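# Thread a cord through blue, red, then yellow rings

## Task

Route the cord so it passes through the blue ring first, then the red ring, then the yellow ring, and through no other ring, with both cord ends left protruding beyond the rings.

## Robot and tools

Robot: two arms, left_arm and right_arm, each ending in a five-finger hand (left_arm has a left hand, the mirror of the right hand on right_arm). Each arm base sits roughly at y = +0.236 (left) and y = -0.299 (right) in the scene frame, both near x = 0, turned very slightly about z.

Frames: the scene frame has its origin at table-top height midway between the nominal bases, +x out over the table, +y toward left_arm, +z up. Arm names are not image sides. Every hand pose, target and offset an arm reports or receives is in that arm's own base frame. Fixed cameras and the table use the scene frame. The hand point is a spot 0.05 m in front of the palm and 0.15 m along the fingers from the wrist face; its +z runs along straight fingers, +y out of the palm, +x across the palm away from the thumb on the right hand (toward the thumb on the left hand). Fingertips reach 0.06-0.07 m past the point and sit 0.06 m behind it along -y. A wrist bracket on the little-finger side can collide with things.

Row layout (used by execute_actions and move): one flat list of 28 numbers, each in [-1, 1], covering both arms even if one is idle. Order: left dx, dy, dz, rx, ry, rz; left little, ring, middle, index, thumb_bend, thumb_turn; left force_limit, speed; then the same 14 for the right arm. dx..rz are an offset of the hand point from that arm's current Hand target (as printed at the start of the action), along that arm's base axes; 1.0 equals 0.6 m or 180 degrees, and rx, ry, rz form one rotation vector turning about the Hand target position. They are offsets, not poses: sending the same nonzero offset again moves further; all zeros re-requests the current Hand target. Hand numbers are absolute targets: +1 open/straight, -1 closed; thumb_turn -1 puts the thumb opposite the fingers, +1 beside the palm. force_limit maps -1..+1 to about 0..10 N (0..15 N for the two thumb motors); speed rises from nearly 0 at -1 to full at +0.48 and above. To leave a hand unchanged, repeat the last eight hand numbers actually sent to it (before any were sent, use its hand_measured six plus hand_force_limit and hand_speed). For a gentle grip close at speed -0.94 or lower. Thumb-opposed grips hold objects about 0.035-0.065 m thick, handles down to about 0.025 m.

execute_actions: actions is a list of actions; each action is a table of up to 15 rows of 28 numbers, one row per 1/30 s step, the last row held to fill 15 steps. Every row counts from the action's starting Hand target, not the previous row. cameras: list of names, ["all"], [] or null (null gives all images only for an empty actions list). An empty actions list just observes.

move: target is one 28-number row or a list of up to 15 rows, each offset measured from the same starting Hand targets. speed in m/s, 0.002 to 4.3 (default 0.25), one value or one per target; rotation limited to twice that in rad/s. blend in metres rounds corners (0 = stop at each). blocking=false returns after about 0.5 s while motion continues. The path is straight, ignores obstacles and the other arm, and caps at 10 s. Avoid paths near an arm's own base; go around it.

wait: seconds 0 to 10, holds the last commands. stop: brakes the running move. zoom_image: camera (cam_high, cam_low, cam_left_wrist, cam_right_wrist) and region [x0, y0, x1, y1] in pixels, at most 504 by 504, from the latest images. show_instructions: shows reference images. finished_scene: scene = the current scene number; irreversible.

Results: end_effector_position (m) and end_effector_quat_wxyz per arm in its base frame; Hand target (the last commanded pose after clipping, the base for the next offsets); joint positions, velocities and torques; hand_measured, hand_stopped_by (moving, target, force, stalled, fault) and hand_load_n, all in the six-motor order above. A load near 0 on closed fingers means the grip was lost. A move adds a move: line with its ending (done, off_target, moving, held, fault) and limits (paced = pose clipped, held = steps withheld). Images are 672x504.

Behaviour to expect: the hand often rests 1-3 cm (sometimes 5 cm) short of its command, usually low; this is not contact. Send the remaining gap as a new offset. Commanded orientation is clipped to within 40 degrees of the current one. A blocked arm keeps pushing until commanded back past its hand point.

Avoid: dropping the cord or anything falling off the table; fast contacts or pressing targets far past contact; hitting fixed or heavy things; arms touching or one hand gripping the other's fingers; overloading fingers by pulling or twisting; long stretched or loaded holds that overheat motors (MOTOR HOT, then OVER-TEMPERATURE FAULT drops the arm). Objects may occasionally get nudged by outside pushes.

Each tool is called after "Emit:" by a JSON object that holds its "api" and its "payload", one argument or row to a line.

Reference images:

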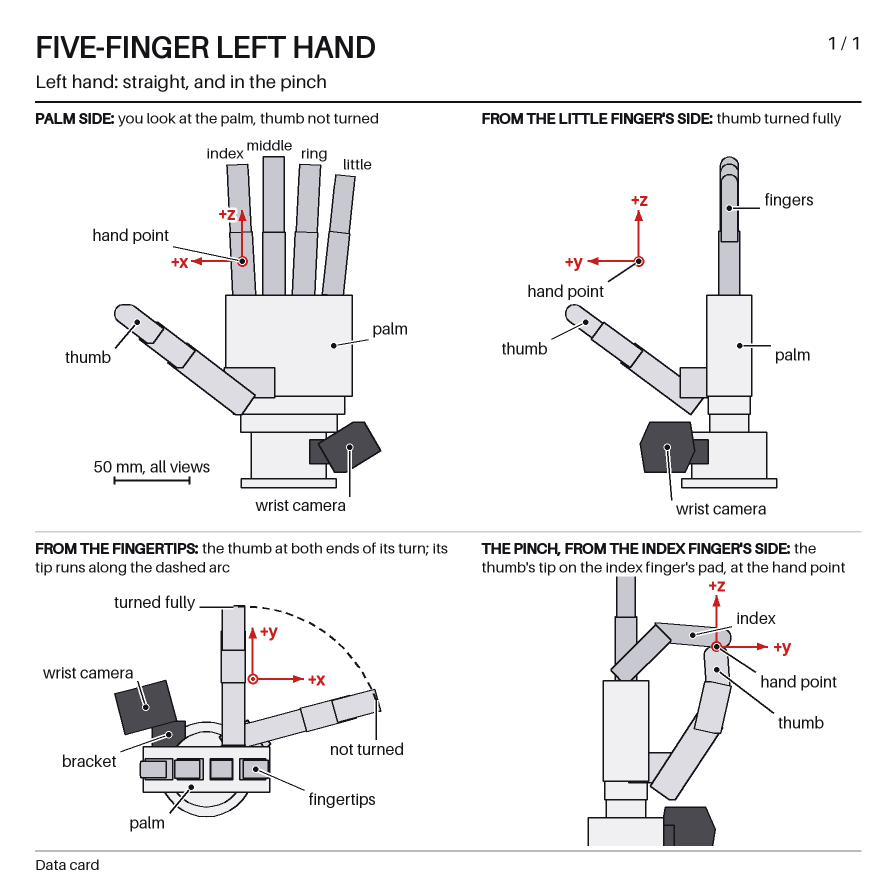

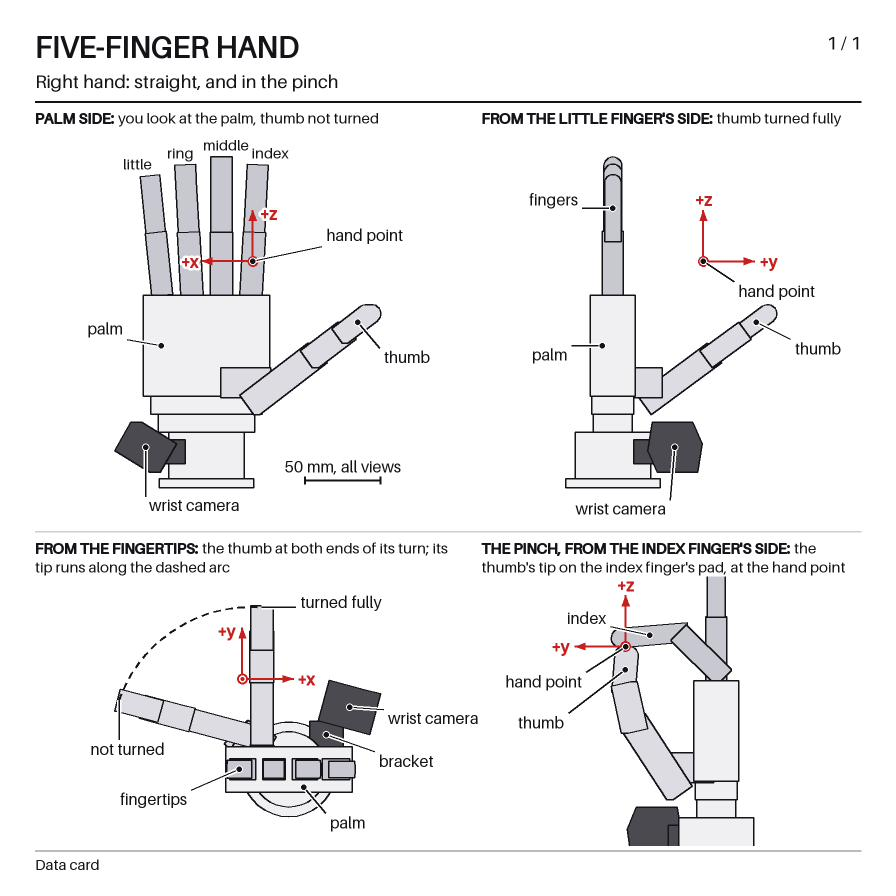

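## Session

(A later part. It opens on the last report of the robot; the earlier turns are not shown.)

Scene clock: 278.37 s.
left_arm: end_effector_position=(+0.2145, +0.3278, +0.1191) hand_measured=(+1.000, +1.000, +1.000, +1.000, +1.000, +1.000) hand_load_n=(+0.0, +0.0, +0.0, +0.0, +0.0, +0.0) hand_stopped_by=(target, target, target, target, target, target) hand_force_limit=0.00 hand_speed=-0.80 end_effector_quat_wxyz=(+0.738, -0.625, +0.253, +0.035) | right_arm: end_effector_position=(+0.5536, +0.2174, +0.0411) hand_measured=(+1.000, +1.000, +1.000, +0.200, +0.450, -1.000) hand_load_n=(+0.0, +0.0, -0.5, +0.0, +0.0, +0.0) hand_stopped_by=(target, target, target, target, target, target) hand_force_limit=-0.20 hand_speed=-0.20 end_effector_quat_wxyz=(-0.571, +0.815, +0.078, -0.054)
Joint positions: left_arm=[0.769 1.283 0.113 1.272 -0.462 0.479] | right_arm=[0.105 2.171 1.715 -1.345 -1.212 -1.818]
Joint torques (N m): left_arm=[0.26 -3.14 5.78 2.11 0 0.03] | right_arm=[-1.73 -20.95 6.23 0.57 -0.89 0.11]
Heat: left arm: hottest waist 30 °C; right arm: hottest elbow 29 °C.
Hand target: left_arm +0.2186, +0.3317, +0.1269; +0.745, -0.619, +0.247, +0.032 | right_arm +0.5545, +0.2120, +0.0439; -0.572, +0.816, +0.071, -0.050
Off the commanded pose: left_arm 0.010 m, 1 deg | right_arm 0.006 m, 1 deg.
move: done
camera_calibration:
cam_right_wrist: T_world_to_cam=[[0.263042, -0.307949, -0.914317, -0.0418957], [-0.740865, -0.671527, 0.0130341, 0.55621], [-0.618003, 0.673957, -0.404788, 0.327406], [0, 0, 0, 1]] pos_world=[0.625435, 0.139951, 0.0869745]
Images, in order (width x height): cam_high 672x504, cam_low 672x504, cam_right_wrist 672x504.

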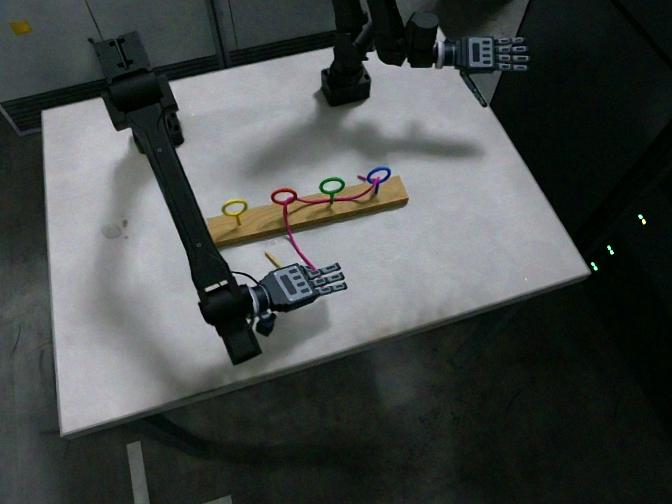

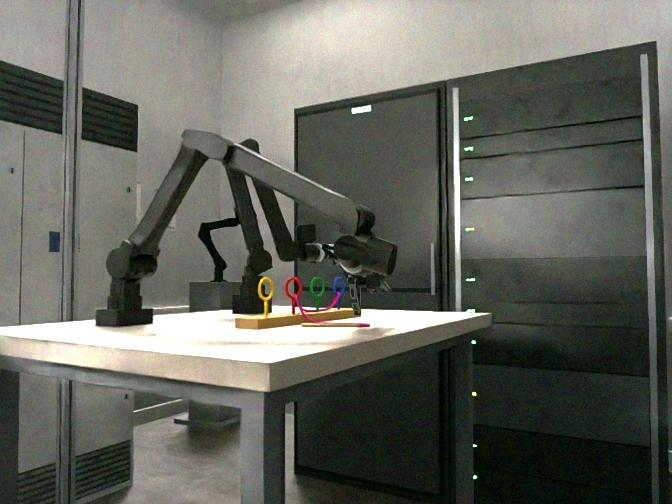

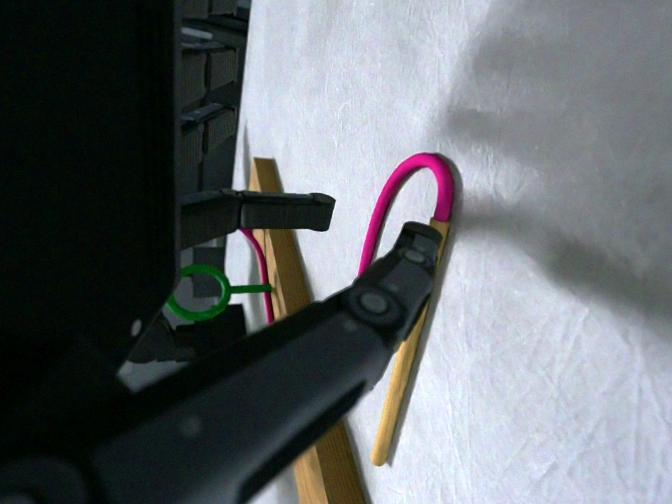

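Emit:
{"api": "move", "payload": {
  "target": [
    [0,0,0,0,0,0,1,1,1,1,1,1,0,-0.8,-0.011,0.015,-0.08,0,0,0,1,1,1,0.1,0.25,-1,-0.2,-0.2]
  ],
  "cameras": ["cam_low","cam_right_wrist"],
  "speed": 0.06
}}

Emit:
{"api": "zoom_image", "payload": {
  "camera": "cam_right_wrist",
  "region": [200, 100, 672, 504]
}}

Emit:
{"api": "zoom_image", "payload": {
  "camera": "cam_low",
  "region": [290, 260, 390, 350]
}}

Scene clock: 282.17 s.
left_arm: end_effector_position=(+0.2145, +0.3278, +0.1191) hand_measured=(+1.000, +1.000, +1.000, +1.000, +1.000, +1.000) hand_load_n=(+0.0, +0.0, +0.0, +0.0, +0.0, +0.0) hand_stopped_by=(target, target, target, target, target, target) hand_force_limit=0.00 hand_speed=-0.80 end_effector_quat_wxyz=(+0.738, -0.625, +0.253, +0.035) | right_arm: end_effector_position=(+0.5535, +0.2180, +0.0097) hand_measured=(+1.000, +1.000, +1.000, +0.100, +0.250, -1.000) hand_load_n=(+0.0, +0.0, +0.0, +0.0, +0.0, +0.0) hand_stopped_by=(target, target, target, target, target, target) hand_force_limit=-0.20 hand_speed=-0.20 end_effector_quat_wxyz=(-0.572, +0.816, +0.080, -0.038)
Joint positions: left_arm=[0.769 1.283 0.113 1.272 -0.462 0.479] | right_arm=[0.105 2.182 1.647 -1.195 -1.215 -1.773]
Joint torques (N m): left_arm=[0.44 -3.78 5.91 2.11 0.02 0.04] | right_arm=[-0.38 -18.26 6.09 0.69 -0.91 0.13]
Heat: left arm: hottest waist 30 °C; right arm: hottest elbow 29 °C.
Hand target: left_arm +0.2186, +0.3317, +0.1269; +0.745, -0.619, +0.247, +0.032 | right_arm +0.5479, +0.2210, -0.0041; -0.572, +0.816, +0.071, -0.050
Off the commanded pose: left_arm 0.010 m, 1 deg | right_arm 0.015 m, 2 deg.
move: off_target (right_arm)
camera_calibration:
cam_right_wrist: T_world_to_cam=[[0.284586, -0.30991, -0.907175, -0.0820252], [-0.751463, -0.659693, -0.0103729, 0.560413], [-0.595243, 0.684661, -0.420625, 0.299433], [0, 0, 0, 1]] pos_world=[0.622709, 0.139271, 0.0573509]
Images, in order (width x height): cam_low 672x504, cam_right_wrist 672x504.

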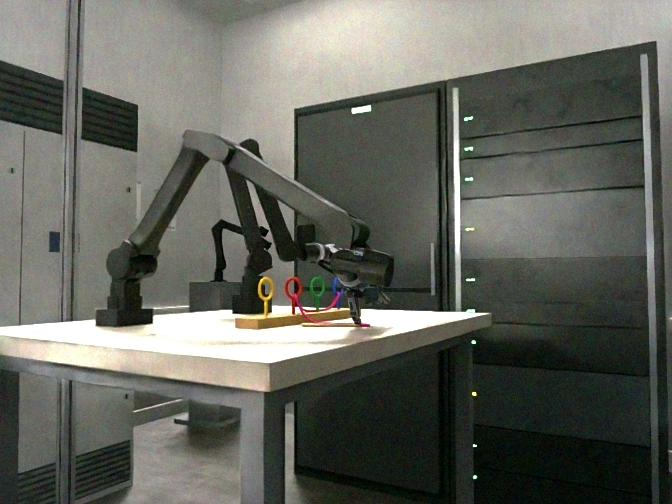

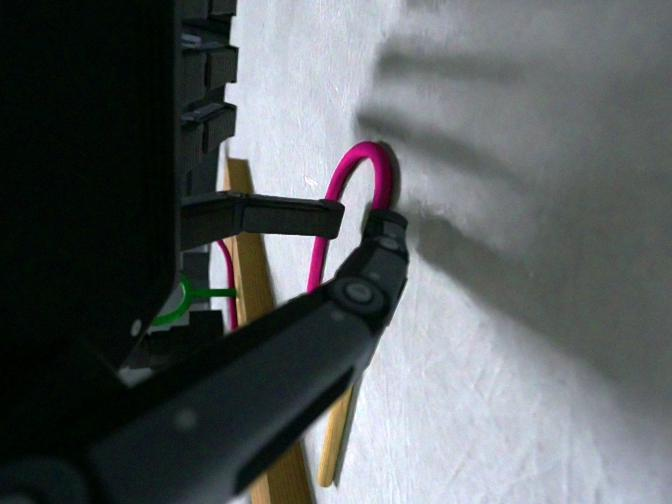

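Scaled by 1.068 from the camera's 672x504 image, which has a finer 960x720 frame.

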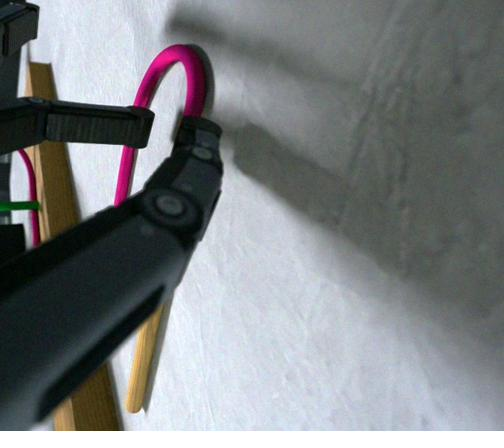

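Scaled by 5.040 from the camera's 672x504 image, which has a finer 960x720 frame.

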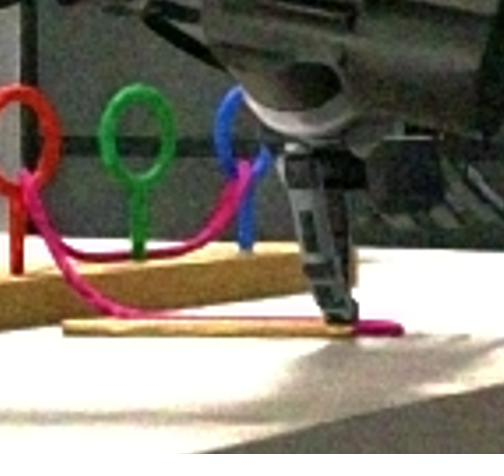

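Emit:
{"api": "move", "payload": {
  "target": [
    [0,0,0,0,0,0,1,1,1,1,1,1,0,-0.8,-0.005,0.014,-0.021,0,0,0,1,1,1,0.05,0.22,-1,-0.5,-0.5]
  ],
  "cameras": ["cam_low","cam_right_wrist"],
  "speed": 0.06
}}

Emit:
{"api": "zoom_image", "payload": {
  "camera": "cam_right_wrist",
  "region": [200, 100, 672, 504]
}}

Emit:
{"api": "zoom_image", "payload": {
  "camera": "cam_low",
  "region": [290, 260, 390, 350]
}}

Scene clock: 285.77 s.
left_arm: end_effector_position=(+0.2145, +0.3278, +0.1191) hand_measured=(+1.000, +1.000, +1.000, +1.000, +1.000, +1.000) hand_load_n=(+0.0, +0.0, +0.0, +0.0, +0.0, +0.0) hand_stopped_by=(target, target, target, target, target, target) hand_force_limit=0.00 hand_speed=-0.80 end_effector_quat_wxyz=(+0.738, -0.625, +0.253, +0.035) | right_arm: end_effector_position=(+0.5536, +0.2224, +0.0009) hand_measured=(+1.000, +1.000, +1.000, +0.050, +0.220, -1.000) hand_load_n=(+0.0, +0.0, +0.0, -0.5, +0.0, +0.0) hand_stopped_by=(target, target, target, target, target, target) hand_force_limit=-0.50 hand_speed=-0.50 end_effector_quat_wxyz=(-0.573, +0.815, +0.077, -0.034)
Joint positions: left_arm=[0.769 1.283 0.113 1.272 -0.462 0.479] | right_arm=[0.111 2.184 1.625 -1.129 -1.219 -1.73]
Joint torques (N m): left_arm=[0.38 -3.31 5.91 2.24 0.02 0.03] | right_arm=[0.21 -17.79 5.79 0.91 -0.83 0.1]
Heat: left arm: hottest waist 30 °C; right arm: hottest elbow 29 °C.
Hand target: left_arm +0.2186, +0.3317, +0.1269; +0.745, -0.619, +0.247, +0.032 | right_arm +0.5449, +0.2294, -0.0166; -0.572, +0.816, +0.071, -0.050
Off the commanded pose: left_arm 0.010 m, 1 deg | right_arm 0.021 m, 2 deg.
move: off_target (right_arm)
camera_calibration:
cam_right_wrist: T_world_to_cam=[[0.283583, -0.310332, -0.907345, -0.0880001], [-0.757411, -0.6528, -0.01345, 0.565048], [-0.588141, 0.691047, -0.420172, 0.287492], [0, 0, 0, 1]] pos_world=[0.622015, 0.142884, 0.0485497]
Images, in order (width x height): cam_low 672x504, cam_right_wrist 672x504.

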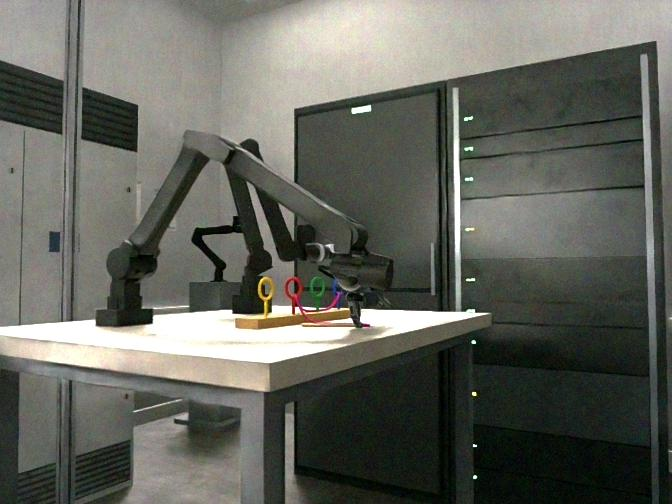

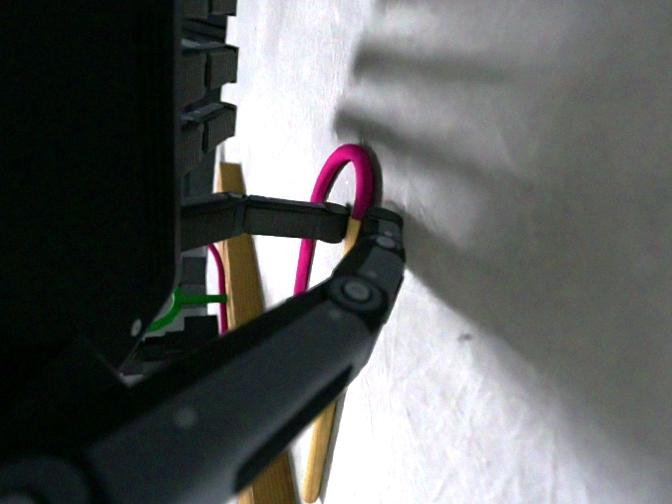

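Scaled by 1.068 from the camera's 672x504 image, which has a finer 960x720 frame.

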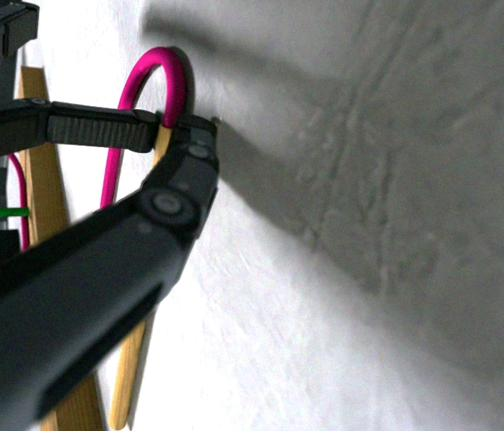

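Scaled by 5.040 from the camera's 672x504 image, which has a finer 960x720 frame.

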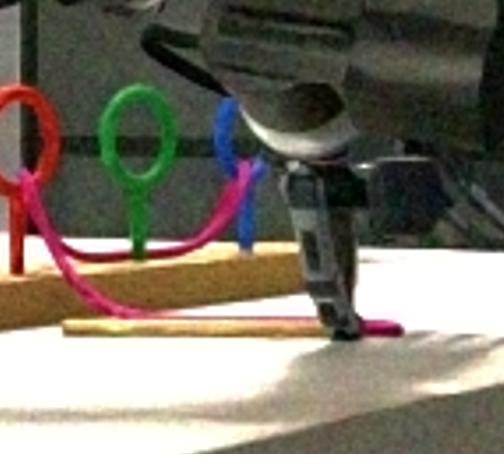

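Emit:
{"api": "move", "payload": {
  "target": [
    [0,0,0,0,0,0,1,1,1,1,1,1,0,-0.8,0,0.0,-0.003,0,0,0,1,1,1,-0.5,0.05,-1,-0.5,-0.6]
  ],
  "cameras": ["cam_low","cam_right_wrist"],
  "speed": 0.06
}}

Emit:
{"api": "zoom_image", "payload": {
  "camera": "cam_right_wrist",
  "region": [200, 100, 672, 504]
}}

Scene clock: 287.20 s.
left_arm: end_effector_position=(+0.2145, +0.3278, +0.1191) hand_measured=(+1.000, +1.000, +1.000, +1.000, +1.000, +1.000) hand_load_n=(+0.0, +0.0, +0.0, +0.0, +0.0, +0.0) hand_stopped_by=(target, target, target, target, target, target) hand_force_limit=0.00 hand_speed=-0.80 end_effector_quat_wxyz=(+0.738, -0.625, +0.253, +0.035) | right_arm: end_effector_position=(+0.5535, +0.2246, +0.0006) hand_measured=(+1.000, +1.000, +1.000, -0.202, +0.050, -1.000) hand_load_n=(+0.0, -0.5, -0.5, +1.0, -0.5, +0.0) hand_stopped_by=(target, target, target, force, target, target) hand_force_limit=-0.50 hand_speed=-0.60 end_effector_quat_wxyz=(-0.573, +0.815, +0.079, -0.034)
Joint positions: left_arm=[0.769 1.283 0.113 1.272 -0.462 0.479] | right_arm=[0.114 2.185 1.625 -1.124 -1.221 -1.729]
Joint torques (N m): left_arm=[0.56 -3.55 6.02 2.28 0.01 0.02] | right_arm=[-0.09 -17.67 5.67 0.83 -0.76 0.1]
Heat: left arm: hottest waist 30 °C; right arm: hottest elbow 29 °C.
Hand target: left_arm +0.2186, +0.3317, +0.1269; +0.745, -0.619, +0.247, +0.032 | right_arm +0.5449, +0.2294, -0.0184; -0.572, +0.816, +0.071, -0.050
Off the commanded pose: left_arm 0.010 m, 1 deg | right_arm 0.021 m, 2 deg.
move: off_target (right_arm)
camera_calibration:
cam_right_wrist: T_world_to_cam=[[0.28643, -0.307645, -0.907366, -0.0896892], [-0.755542, -0.654894, -0.0164593, 0.565903], [-0.589165, 0.690267, -0.42002, 0.286451], [0, 0, 0, 1]] pos_world=[0.62202, 0.145286, 0.0482484]
Images, in order (width x height): cam_low 672x504, cam_right_wrist 672x504.

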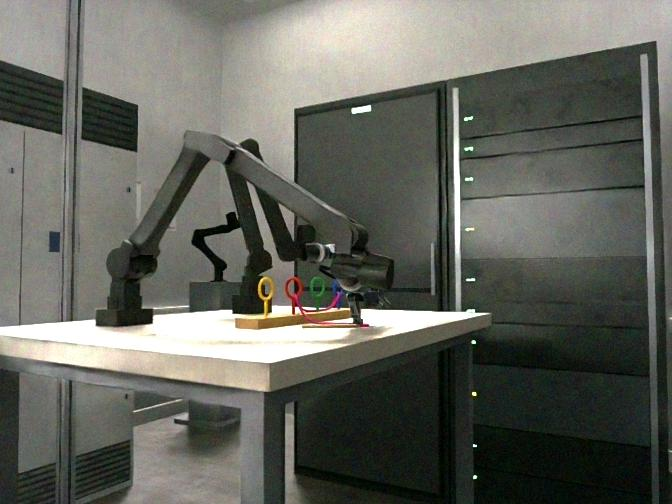

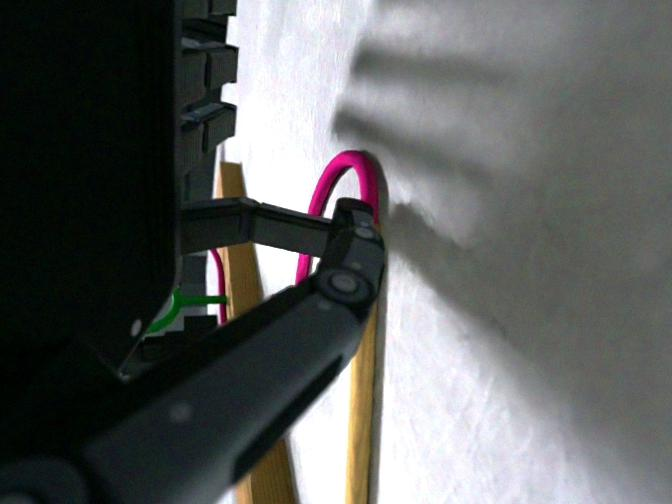

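Scaled by 1.068 from the camera's 672x504 image, which has a finer 960x720 frame.

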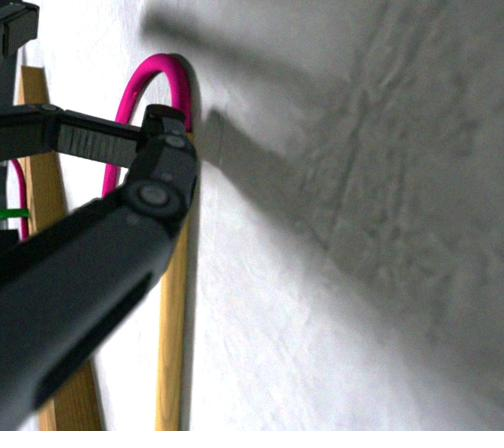

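Emit:
{"api": "move", "payload": {
  "target": [
    [0,0,0,0,0,0,1,1,1,1,1,1,0,-0.8,0,0.0,0.04,0,0,0,1,1,1,0.1,0.22,-1,-0.5,-0.4]
  ],
  "cameras": ["cam_right_wrist"],
  "speed": 0.06
}}

Emit:
{"api": "zoom_image", "payload": {
  "camera": "cam_right_wrist",
  "region": [200, 100, 672, 504]
}}

Scene clock: 289.10 s.
left_arm: end_effector_position=(+0.2145, +0.3278, +0.1191) hand_measured=(+1.000, +1.000, +1.000, +1.000, +1.000, +1.000) hand_load_n=(+0.0, +0.0, +0.0, +0.0, +0.0, +0.0) hand_stopped_by=(target, target, target, target, target, target) hand_force_limit=0.00 hand_speed=-0.80 end_effector_quat_wxyz=(+0.738, -0.625, +0.253, +0.035) | right_arm: end_effector_position=(+0.5509, +0.2242, +0.0060) hand_measured=(+1.000, +1.000, +1.000, +0.100, +0.220, -1.000) hand_load_n=(+0.0, +0.0, +0.0, +0.0, +0.0, +0.0) hand_stopped_by=(target, target, target, target, target, target) hand_force_limit=-0.50 hand_speed=-0.40 end_effector_quat_wxyz=(-0.573, +0.815, +0.076, -0.038)
Joint positions: left_arm=[0.769 1.283 0.113 1.272 -0.462 0.479] | right_arm=[0.114 2.177 1.625 -1.143 -1.22 -1.729]
Joint torques (N m): left_arm=[0.32 -3.43 6 2.3 0.03 0.05] | right_arm=[-0.15 -19.37 6.6 -0.14 -0.78 0.1]
Heat: left arm: hottest waist 30 °C; right arm: hottest elbow 29 °C.
Hand target: left_arm +0.2186, +0.3317, +0.1269; +0.745, -0.619, +0.247, +0.032 | right_arm +0.5449, +0.2294, +0.0055; -0.572, +0.816, +0.071, -0.050
Off the commanded pose: left_arm 0.010 m, 1 deg | right_arm 0.008 m, 1 deg.
move: done
camera_calibration:
cam_right_wrist: T_world_to_cam=[[0.276855, -0.309444, -0.909723, -0.0784906], [-0.755683, -0.654898, -0.00721166, 0.563774], [-0.593544, 0.689459, -0.415154, 0.290002], [0, 0, 0, 1]] pos_world=[0.619894, 0.144982, 0.0530564]
Images, in order (width x height): cam_right_wrist 672x504.

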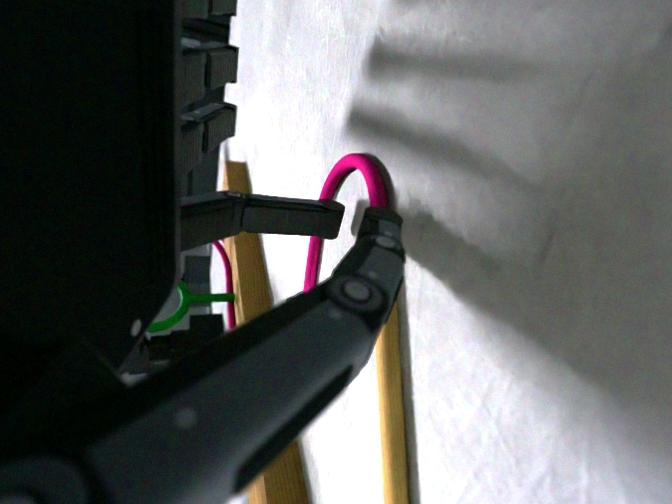

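Scaled by 1.068 from the camera's 672x504 image, which has a finer 960x720 frame.

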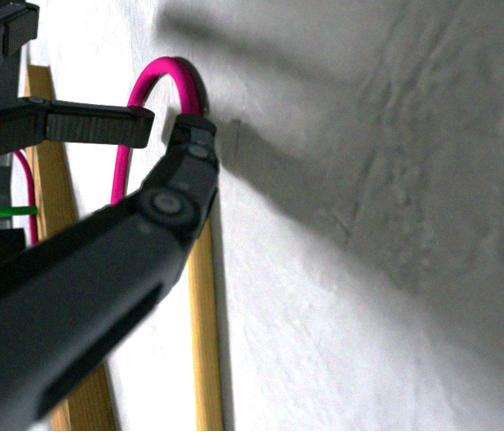

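Emit:
{"api": "move", "payload": {
  "target": [
    [0,0,0,0,0,0,1,1,1,1,1,1,0,-0.8,0.005,-0.012,0.03,0,0,0,1,1,1,0.1,0.22,-1,-0.5,-0.4],
    [0,0,0,0,0,0,1,1,1,1,1,1,0,-0.8,0.001,-0.011,-0.025,0,0,0,1,1,1,0.1,0.22,-1,-0.5,-0.4]
  ],
  "cameras": ["cam_low","cam_right_wrist"],
  "speed": 0.06
}}

Emit:
{"api": "zoom_image", "payload": {
  "camera": "cam_right_wrist",
  "region": [200, 100, 672, 504]
}}

Emit:
{"api": "zoom_image", "payload": {
  "camera": "cam_low",
  "region": [290, 260, 390, 350]
}}

Scene clock: 293.80 s.
left_arm: end_effector_position=(+0.2145, +0.3278, +0.1191) hand_measured=(+1.000, +1.000, +1.000, +1.000, +1.000, +1.000) hand_load_n=(+0.0, +0.0, +0.0, +0.0, +0.0, +0.0) hand_stopped_by=(target, target, target, target, target, target) hand_force_limit=0.00 hand_speed=-0.80 end_effector_quat_wxyz=(+0.738, -0.625, +0.253, +0.035) | right_arm: end_effector_position=(+0.5460, +0.2234, +0.0069) hand_measured=(+1.000, +1.000, +1.000, +0.100, +0.220, -1.000) hand_load_n=(-0.5, +0.0, +0.0, +0.0, -0.5, +0.0) hand_stopped_by=(target, target, target, target, target, target) hand_force_limit=-0.50 hand_speed=-0.40 end_effector_quat_wxyz=(-0.572, +0.816, +0.071, -0.048)
Joint positions: left_arm=[0.769 1.283 0.113 1.272 -0.462 0.479] | right_arm=[0.114 2.177 1.625 -1.17 -1.219 -1.735]
Joint torques (N m): left_arm=[0.09 -3.37 5.93 2.17 0.02 0.02] | right_arm=[-0.85 -17.61 6.56 0.7 -0.78 -0.15]
Heat: left arm: hottest waist 30 °C; right arm: hottest elbow 29 °C.
Hand target: left_arm +0.2186, +0.3317, +0.1269; +0.745, -0.619, +0.247, +0.032 | right_arm +0.5455, +0.2227, -0.0094; -0.572, +0.816, +0.071, -0.050
Off the commanded pose: left_arm 0.010 m, 1 deg | right_arm 0.016 m, 0 deg.
move: off_target (right_arm)
camera_calibration:
cam_right_wrist: T_world_to_cam=[[0.258698, -0.312089, -0.914153, -0.0660902], [-0.754112, -0.656658, 0.0107734, 0.559016], [-0.603648, 0.686587, -0.405226, 0.294187], [0, 0, 0, 1]] pos_world=[0.616243, 0.144471, 0.052773]
Images, in order (width x height): cam_low 672x504, cam_right_wrist 672x504.

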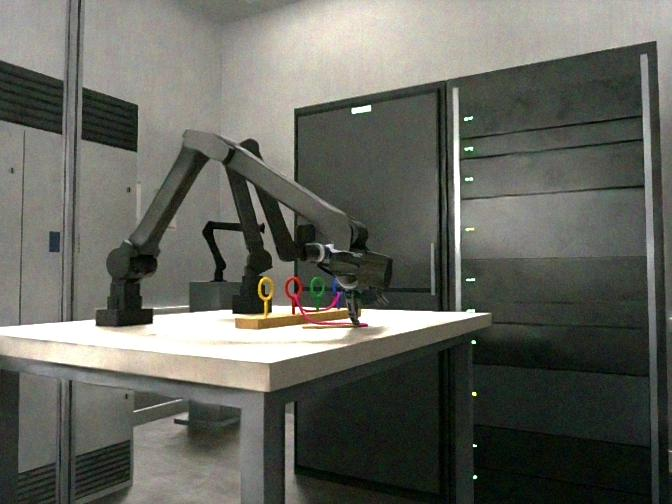

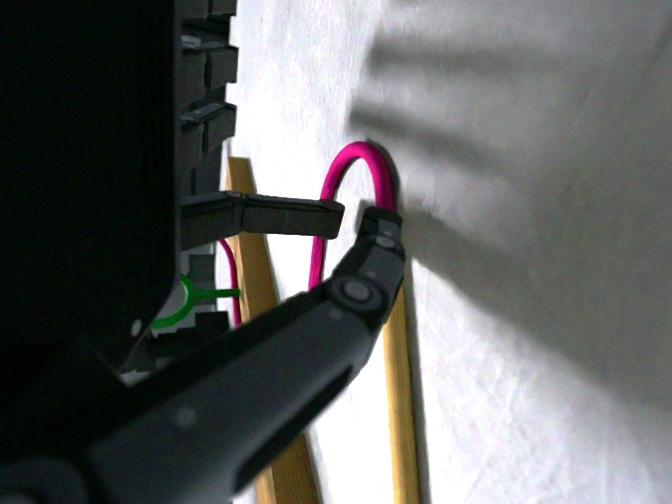

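Scaled by 1.068 from the camera's 672x504 image, which has a finer 960x720 frame.

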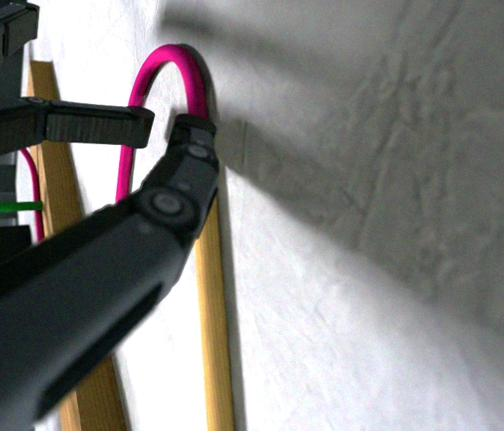

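Scaled by 5.040 from the camera's 672x504 image, which has a finer 960x720 frame.

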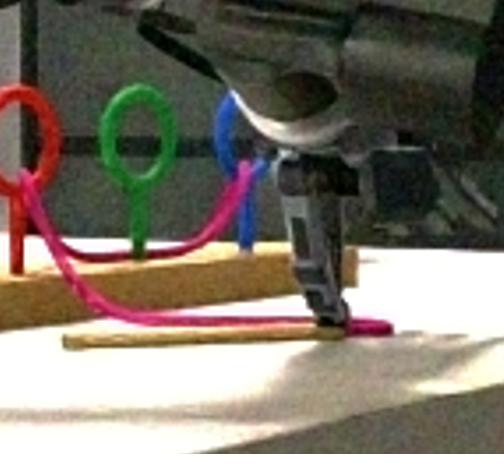

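Emit:
{"api": "execute_actions", "payload": {
  "actions": []
}}

Scene clock: 298.43 s.
left_arm: end_effector_position=(+0.2145, +0.3278, +0.1191) hand_measured=(+1.000, +1.000, +1.000, +1.000, +1.000, +1.000) hand_load_n=(+0.0, +0.0, +0.0, +0.0, +0.0, +0.0) hand_stopped_by=(target, target, target, target, target, target) hand_force_limit=0.00 hand_speed=-0.80 end_effector_quat_wxyz=(+0.738, -0.625, +0.253, +0.035) | right_arm: end_effector_position=(+0.5460, +0.2234, +0.0069) hand_measured=(+1.000, +1.000, +1.000, +0.100, +0.220, -1.000) hand_load_n=(+0.0, +0.0, +0.0, +0.0, -0.5, +0.0) hand_stopped_by=(target, target, target, target, target, target) hand_force_limit=-0.50 hand_speed=-0.40 end_effector_quat_wxyz=(-0.572, +0.816, +0.071, -0.048)
Joint positions: left_arm=[0.769 1.283 0.113 1.272 -0.462 0.479] | right_arm=[0.114 2.177 1.625 -1.17 -1.219 -1.735]
Joint velocities: within noise
Joint torques (N m): left_arm=[-0.21 -3.72 5.9 2.14 -0.01 0.02] | right_arm=[-0.97 -17.61 6.6 0.75 -0.78 -0.15]
Heat: left arm: hottest waist 30 °C; right arm: hottest elbow 28 °C.
Hand target: left_arm +0.2186, +0.3317, +0.1269; +0.745, -0.619, +0.247, +0.032 | right_arm +0.5455, +0.2227, -0.0094; -0.572, +0.816, +0.071, -0.050
Off the commanded pose: left_arm 0.010 m, 1 deg | right_arm 0.016 m, 0 deg.
camera_calibration:
cam_right_wrist: T_world_to_cam=[[0.258698, -0.312089, -0.914153, -0.0660902], [-0.754112, -0.656658, 0.0107734, 0.559016], [-0.603648, 0.686587, -0.405226, 0.294187], [0, 0, 0, 1]] pos_world=[0.616243, 0.144471, 0.052773]

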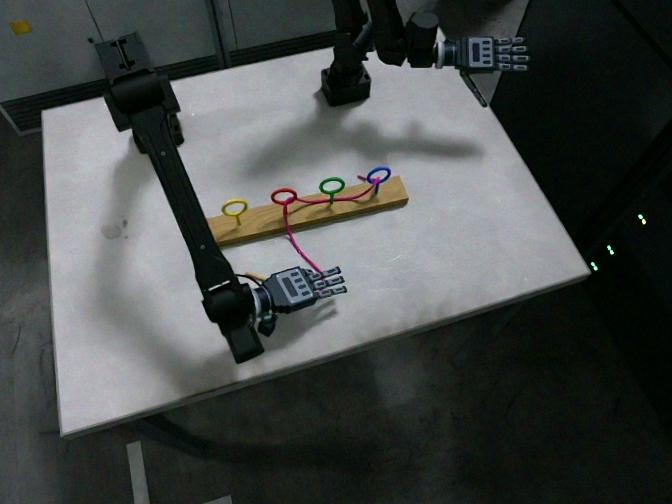

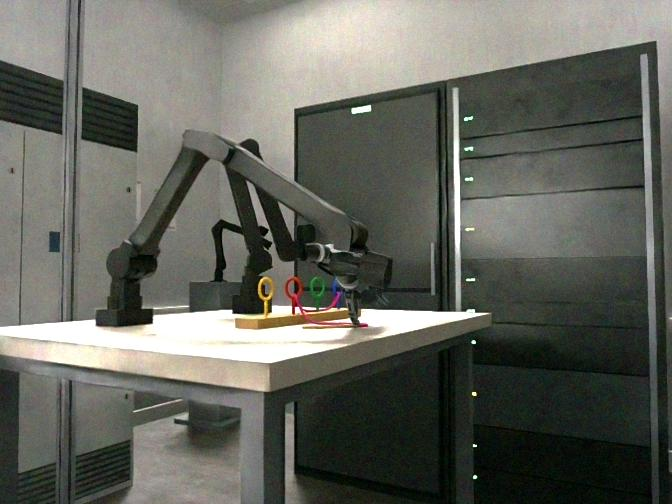

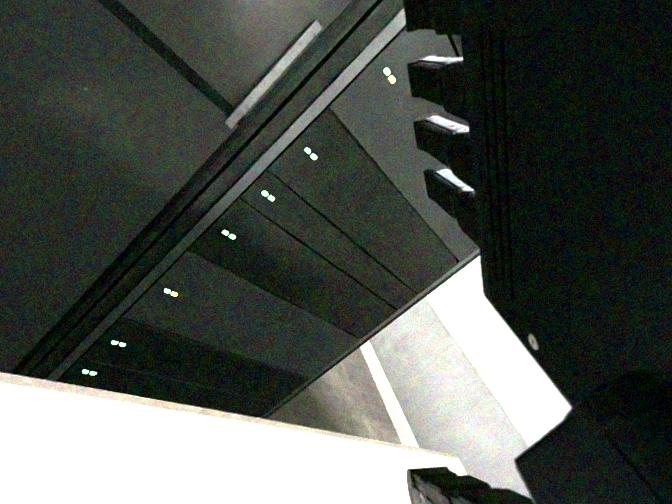

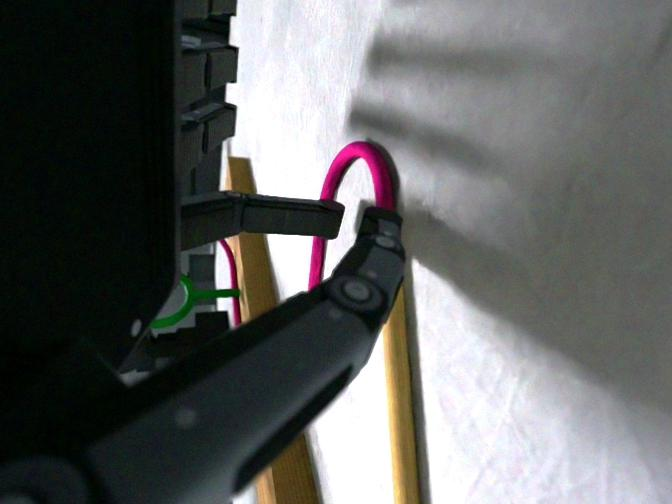

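Emit:
{"api": "zoom_image", "payload": {
  "camera": "cam_right_wrist",
  "region": [280, 120, 460, 300]
}}

Emit:
{"api": "zoom_image", "payload": {
  "camera": "cam_low",
  "region": [280, 270, 400, 350]
}}

Scaled by 2.800 from the camera's 672x504 image, which has a finer 960x720 frame.

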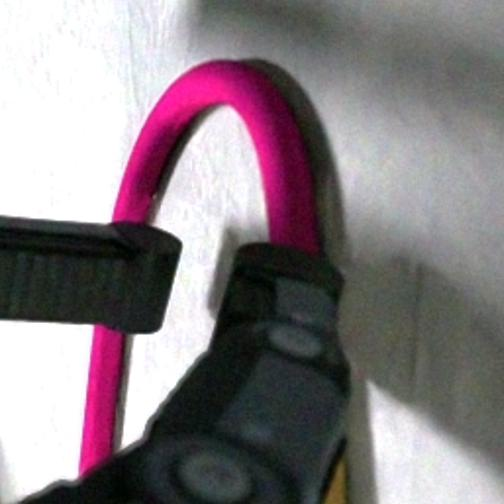

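Scaled by 4.200 from the camera's 672x504 image, which has a finer 960x720 frame.

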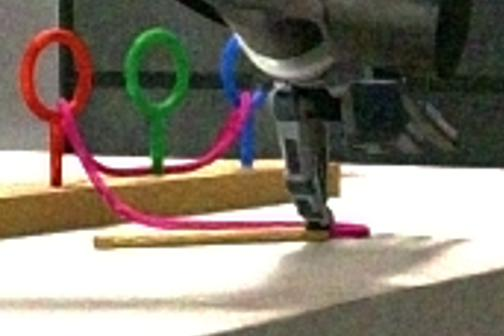

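Emit:
{"api": "move", "payload": {
  "target": [
    [0,0,0,0,0,0,1,1,1,1,1,1,0,-0.8,0,0,0.045,0,0,0,1,1,1,0.1,0.27,-1,-0.5,-0.4],
    [0,0,0,0,0,0,1,1,1,1,1,1,0,-0.8,0.005,-0.0283,0.035,0,0,0,1,1,1,0.1,0.27,-1,-0.5,-0.4],
    [0,0,0,0,0,0,1,1,1,1,1,1,0,-0.8,0.005,-0.0283,-0.01,0,0,0,1,1,1,0.1,0.27,-1,-0.5,-0.4]
  ],
  "speed": 0.1,
  "cameras": ["cam_right_wrist"]
}}

Scene clock: 304.43 s.
left_arm: end_effector_position=(+0.2145, +0.3278, +0.1191) hand_measured=(+1.000, +1.000, +1.000, +1.000, +1.000, +1.000) hand_load_n=(+0.0, +0.0, +0.0, -0.5, +0.0, +0.0) hand_stopped_by=(target, target, target, target, target, target) hand_force_limit=0.00 hand_speed=-0.80 end_effector_quat_wxyz=(+0.738, -0.625, +0.253, +0.035) | right_arm: end_effector_position=(+0.5396, +0.2097, +0.0017) hand_measured=(+1.000, +1.000, +1.000, +0.100, +0.268, -1.000) hand_load_n=(+0.0, +0.0, +0.0, +0.0, -2.5, -0.5) hand_stopped_by=(target, target, target, target, target, target) hand_force_limit=-0.50 hand_speed=-0.40 end_effector_quat_wxyz=(-0.575, +0.814, +0.067, -0.055)
Joint positions: left_arm=[0.769 1.283 0.113 1.272 -0.462 0.479] | right_arm=[0.091 2.191 1.625 -1.245 -1.221 -1.812]
Joint torques (N m): left_arm=[-0.09 -3.19 5.91 2.17 0.01 0.02] | right_arm=[-1.32 -16.38 8.47 0.66 -0.45 -0.16]
Heat: left arm: hottest waist 30 °C; right arm: hottest elbow 28 °C.
Hand target: left_arm +0.2186, +0.3317, +0.1269; +0.745, -0.619, +0.247, +0.032 | right_arm +0.5485, +0.2060, -0.0154; -0.572, +0.816, +0.072, -0.050
Off the commanded pose: left_arm 0.010 m, 1 deg | right_arm 0.020 m, 1 deg.
move: off_target (right_arm)
camera_calibration:
cam_right_wrist: T_world_to_cam=[[0.24411, -0.306157, -0.920151, -0.0667831], [-0.75209, -0.658767, 0.0196636, 0.544422], [-0.612186, 0.687236, -0.391069, 0.302107], [0, 0, 0, 1]] pos_world=[0.610702, 0.130583, 0.0459887]
Images, in order (width x height): cam_right_wrist 672x504.

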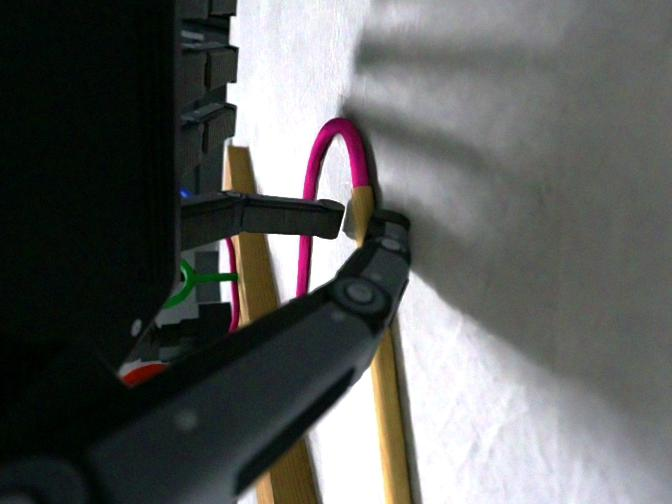

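Emit:
{"api": "execute_actions", "payload": {
  "actions": [
    [[0,0,0,0,0,0,1,1,1,1,1,1,0,-0.8,0,0,0,0,0,0,1,1,1,-0.3,0.27,-1,-0.5,-0.7]],
    [[0,0,0,0,0,0,1,1,1,1,1,1,0,-0.8,0,0,0,0,0,0,1,1,1,-0.3,0.27,-1,-0.5,-0.7]]
  ],
  "cameras": ["cam_right_wrist"]
}}

Scene clock: 306.30 s.
left_arm: end_effector_position=(+0.2145, +0.3278, +0.1191) hand_measured=(+1.000, +1.000, +1.000, +1.000, +1.000, +1.000) hand_load_n=(+0.0, +0.0, +0.0, +0.0, +0.0, -0.5) hand_stopped_by=(target, target, target, target, target, target) hand_force_limit=0.00 hand_speed=-0.80 end_effector_quat_wxyz=(+0.738, -0.625, +0.253, +0.035) | right_arm: end_effector_position=(+0.5396, +0.2098, +0.0018) hand_measured=(+1.000, +1.000, +1.000, -0.226, +0.270, -1.000) hand_load_n=(+0.0, +0.0, +0.0, +3.5, +0.0, -0.5) hand_stopped_by=(target, target, target, force, target, target) hand_force_limit=-0.50 hand_speed=-0.70 end_effector_quat_wxyz=(-0.575, +0.813, +0.067, -0.055)
Joint positions: left_arm=[0.769 1.283 0.113 1.272 -0.462 0.479] | right_arm=[0.091 2.191 1.625 -1.245 -1.222 -1.812]
Joint torques (N m): left_arm=[-0.09 -3.31 5.91 2.17 0.03 0] | right_arm=[-1.32 -16.67 8.5 0.69 -0.41 -0.17]
Heat: left arm: hottest waist 30 °C; right arm: hottest elbow 28 °C.
Hand target: left_arm +0.2186, +0.3317, +0.1269; +0.745, -0.619, +0.247, +0.032 | right_arm +0.5485, +0.2060, -0.0153; -0.572, +0.816, +0.072, -0.050
Off the commanded pose: left_arm 0.010 m, 1 deg | right_arm 0.020 m, 1 deg.
Step readings (end_effector_position of left_arm | right_arm):
0: (+0.2145, +0.3278, +0.1191) | (+0.5396, +0.2097, +0.0017)
1: (+0.2145, +0.3278, +0.1191) | (+0.5396, +0.2097, +0.0017)
2: (+0.2145, +0.3278, +0.1191) | (+0.5396, +0.2097, +0.0017)
4: (+0.2145, +0.3278, +0.1191) | (+0.5396, +0.2097, +0.0017)
8: (+0.2145, +0.3278, +0.1191) | (+0.5396, +0.2097, +0.0017)
15: (+0.2145, +0.3278, +0.1191) | (+0.5396, +0.2098, +0.0018)
16: (+0.2145, +0.3278, +0.1191) | (+0.5396, +0.2098, +0.0018)
17: (+0.2145, +0.3278, +0.1191) | (+0.5396, +0.2098, +0.0018)
19: (+0.2145, +0.3278, +0.1191) | (+0.5396, +0.2098, +0.0018)
23: (+0.2145, +0.3278, +0.1191) | (+0.5396, +0.2098, +0.0018)
30: (+0.2145, +0.3278, +0.1191) | (+0.5396, +0.2098, +0.0018)
camera_calibration:
cam_right_wrist: T_world_to_cam=[[0.243994, -0.305569, -0.920377, -0.0667719], [-0.752217, -0.658634, 0.019255, 0.544643], [-0.612076, 0.687625, -0.390557, 0.301957], [0, 0, 0, 1]] pos_world=[0.610802, 0.130684, 0.0459889]
Images, in order (width x height): cam_right_wrist 672x504.

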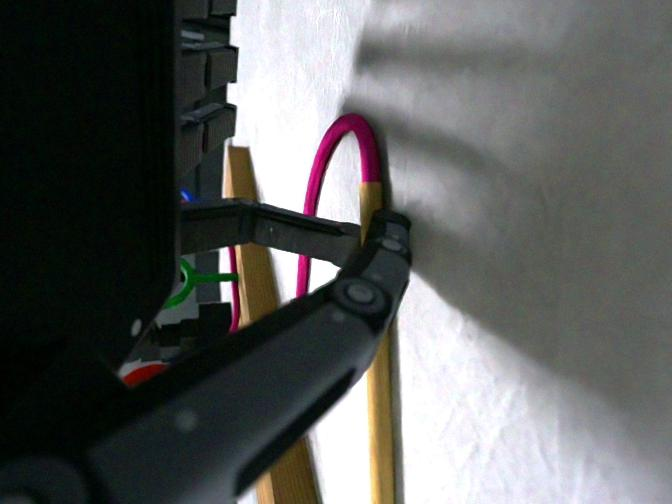

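Emit:
{"api": "move", "payload": {
  "target": [
    [0,0,0,0,0,0,1,1,1,1,1,1,0,-0.8,0,0,0,0,0,0,1,1,0.1,0.1,0.27,-1,-0.5,-0.4],
    [0,0,0,0,0,0,1,1,1,1,1,1,0,-0.8,0.0,0,0.06,0,0,0,1,1,0.1,0.1,0.27,-1,-0.5,-0.4],
    [0,0,0,0,0,0,1,1,1,1,1,1,0,-0.8,-0.01,-0.01,0.05,0,0,0,1,1,0.1,0.1,0.27,-1,-0.5,-0.4],
    [0,0,0,0,0,0,1,1,1,1,1,1,0,-0.8,-0.01,-0.01,0,0,0,0,1,1,0.1,0.1,0.27,-1,-0.5,-0.4]
  ],
  "speed": 0.1,
  "cameras": ["cam_right_wrist"]
}}

Scene clock: 318.00 s.
left_arm: end_effector_position=(+0.2145, +0.3278, +0.1191) hand_measured=(+1.000, +1.000, +1.000, +1.000, +1.000, +1.000) hand_load_n=(+0.0, +0.0, +0.0, +0.0, +0.0, -0.5) hand_stopped_by=(target, target, target, target, target, target) hand_force_limit=0.00 hand_speed=-0.80 end_effector_quat_wxyz=(+0.738, -0.625, +0.253, +0.035) | right_arm: end_effector_position=(+0.5391, +0.2068, +0.0037) hand_measured=(+1.000, +1.000, +0.178, +0.100, +0.270, -1.000) hand_load_n=(+0.0, +0.0, +0.0, +0.0, +0.0, +0.0) hand_stopped_by=(target, target, force, target, target, target) hand_force_limit=-0.50 hand_speed=-0.40 end_effector_quat_wxyz=(-0.573, +0.815, +0.072, -0.053)
Joint positions: left_arm=[0.769 1.283 0.113 1.272 -0.462 0.479] | right_arm=[0.088 2.187 1.627 -1.263 -1.214 -1.835]
Joint torques (N m): left_arm=[-0.15 -3.49 5.93 2.15 0.04 0.06] | right_arm=[-1.85 -17.14 6.6 0.84 -0.65 -0.2]
Heat: left arm: hottest waist 30 °C; right arm: hottest elbow 29 °C.
Hand target: left_arm +0.2186, +0.3317, +0.1269; +0.745, -0.619, +0.247, +0.032 | right_arm +0.5424, +0.2000, -0.0155; -0.572, +0.816, +0.071, -0.051
Off the commanded pose: left_arm 0.010 m, 1 deg | right_arm 0.020 m, 0 deg.
move: off_target (right_arm)
camera_calibration:
cam_right_wrist: T_world_to_cam=[[0.254266, -0.308963, -0.916455, -0.0706054], [-0.748092, -0.6634, 0.0160961, 0.541013], [-0.612949, 0.6815, -0.399813, 0.30613], [0, 0, 0, 1]] pos_world=[0.610323, 0.128465, 0.0489799]
Images, in order (width x height): cam_right_wrist 672x504.

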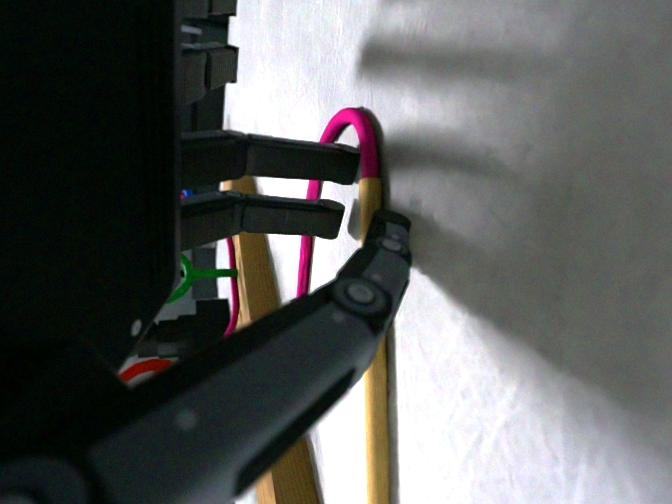

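Emit:
{"api": "move", "payload": {
  "target": [
    [0,0,0,0,0,0,1,1,1,1,1,1,0,-0.8,0,0,0,0,0,0,1,1,0.3,0.15,0.27,-1,-0.5,-0.4],
    [0,0,0,0,0,0,1,1,1,1,1,1,0,-0.8,0.0,0,0.06,0,0,0,1,1,0.15,0.15,0.27,-1,-0.5,-0.4],
    [0,0,0,0,0,0,1,1,1,1,1,1,0,-0.8,-0.015,-0.022,0.05,0,0,0,1,1,0.15,0.15,0.27,-1,-0.5,-0.4],
    [0,0,0,0,0,0,1,1,1,1,1,1,0,-0.8,-0.015,-0.022,0,0,0,0,1,1,0.15,0.15,0.27,-1,-0.5,-0.4]
  ],
  "speed": 0.1,
  "cameras": ["cam_right_wrist"]
}}

Scene clock: 322.60 s.
left_arm: end_effector_position=(+0.2145, +0.3278, +0.1191) hand_measured=(+1.000, +1.000, +1.000, +1.000, +1.000, +1.000) hand_load_n=(+0.0, -0.5, +0.0, +0.0, +0.0, +0.0) hand_stopped_by=(target, target, target, target, target, target) hand_force_limit=0.00 hand_speed=-0.80 end_effector_quat_wxyz=(+0.738, -0.625, +0.253, +0.035) | right_arm: end_effector_position=(+0.5360, +0.1918, +0.0041) hand_measured=(+1.000, +1.000, +0.150, +0.150, +0.270, -1.000) hand_load_n=(+0.0, +0.0, +0.0, +0.0, +0.0, +0.0) hand_stopped_by=(target, target, target, target, target, target) hand_force_limit=-0.50 hand_speed=-0.40 end_effector_quat_wxyz=(-0.572, +0.815, +0.075, -0.047)
Joint positions: left_arm=[0.769 1.283 0.113 1.272 -0.462 0.479] | right_arm=[0.064 2.178 1.612 -1.298 -1.207 -1.894]
Joint torques (N m): left_arm=[0.32 -3.49 6 2.26 0.04 0.05] | right_arm=[-1.61 -17.14 5.63 0.59 -0.65 -0.16]
Heat: left arm: hottest waist 30 °C; right arm: hottest elbow 29 °C.
Hand target: left_arm +0.2186, +0.3317, +0.1269; +0.745, -0.619, +0.247, +0.032 | right_arm +0.5336, +0.1867, -0.0153; -0.572, +0.816, +0.071, -0.050
Off the commanded pose: left_arm 0.010 m, 1 deg | right_arm 0.020 m, 1 deg.
move: off_target (right_arm); target 2's new numbers were sent with right_arm's hand 0.014 m and 2 deg from that target
camera_calibration:
cam_right_wrist: T_world_to_cam=[[0.266623, -0.30893, -0.912948, -0.0807242], [-0.750224, -0.661168, 0.0046308, 0.529496], [-0.605042, 0.683681, -0.408049, 0.310053], [0, 0, 0, 1]] pos_world=[0.606358, 0.11317, 0.0503676]
Images, in order (width x height): cam_right_wrist 672x504.

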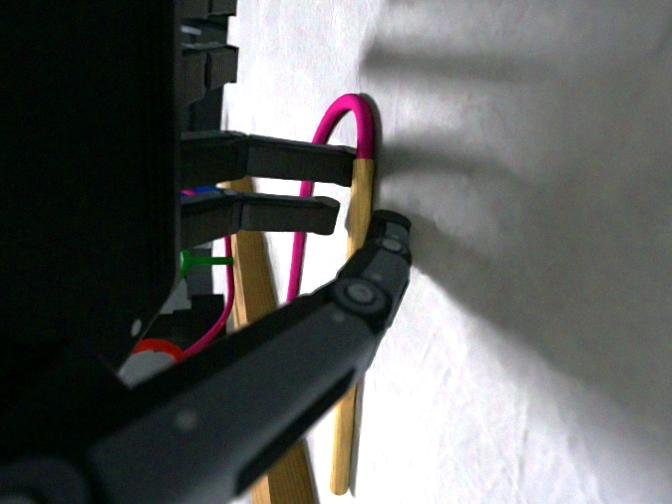

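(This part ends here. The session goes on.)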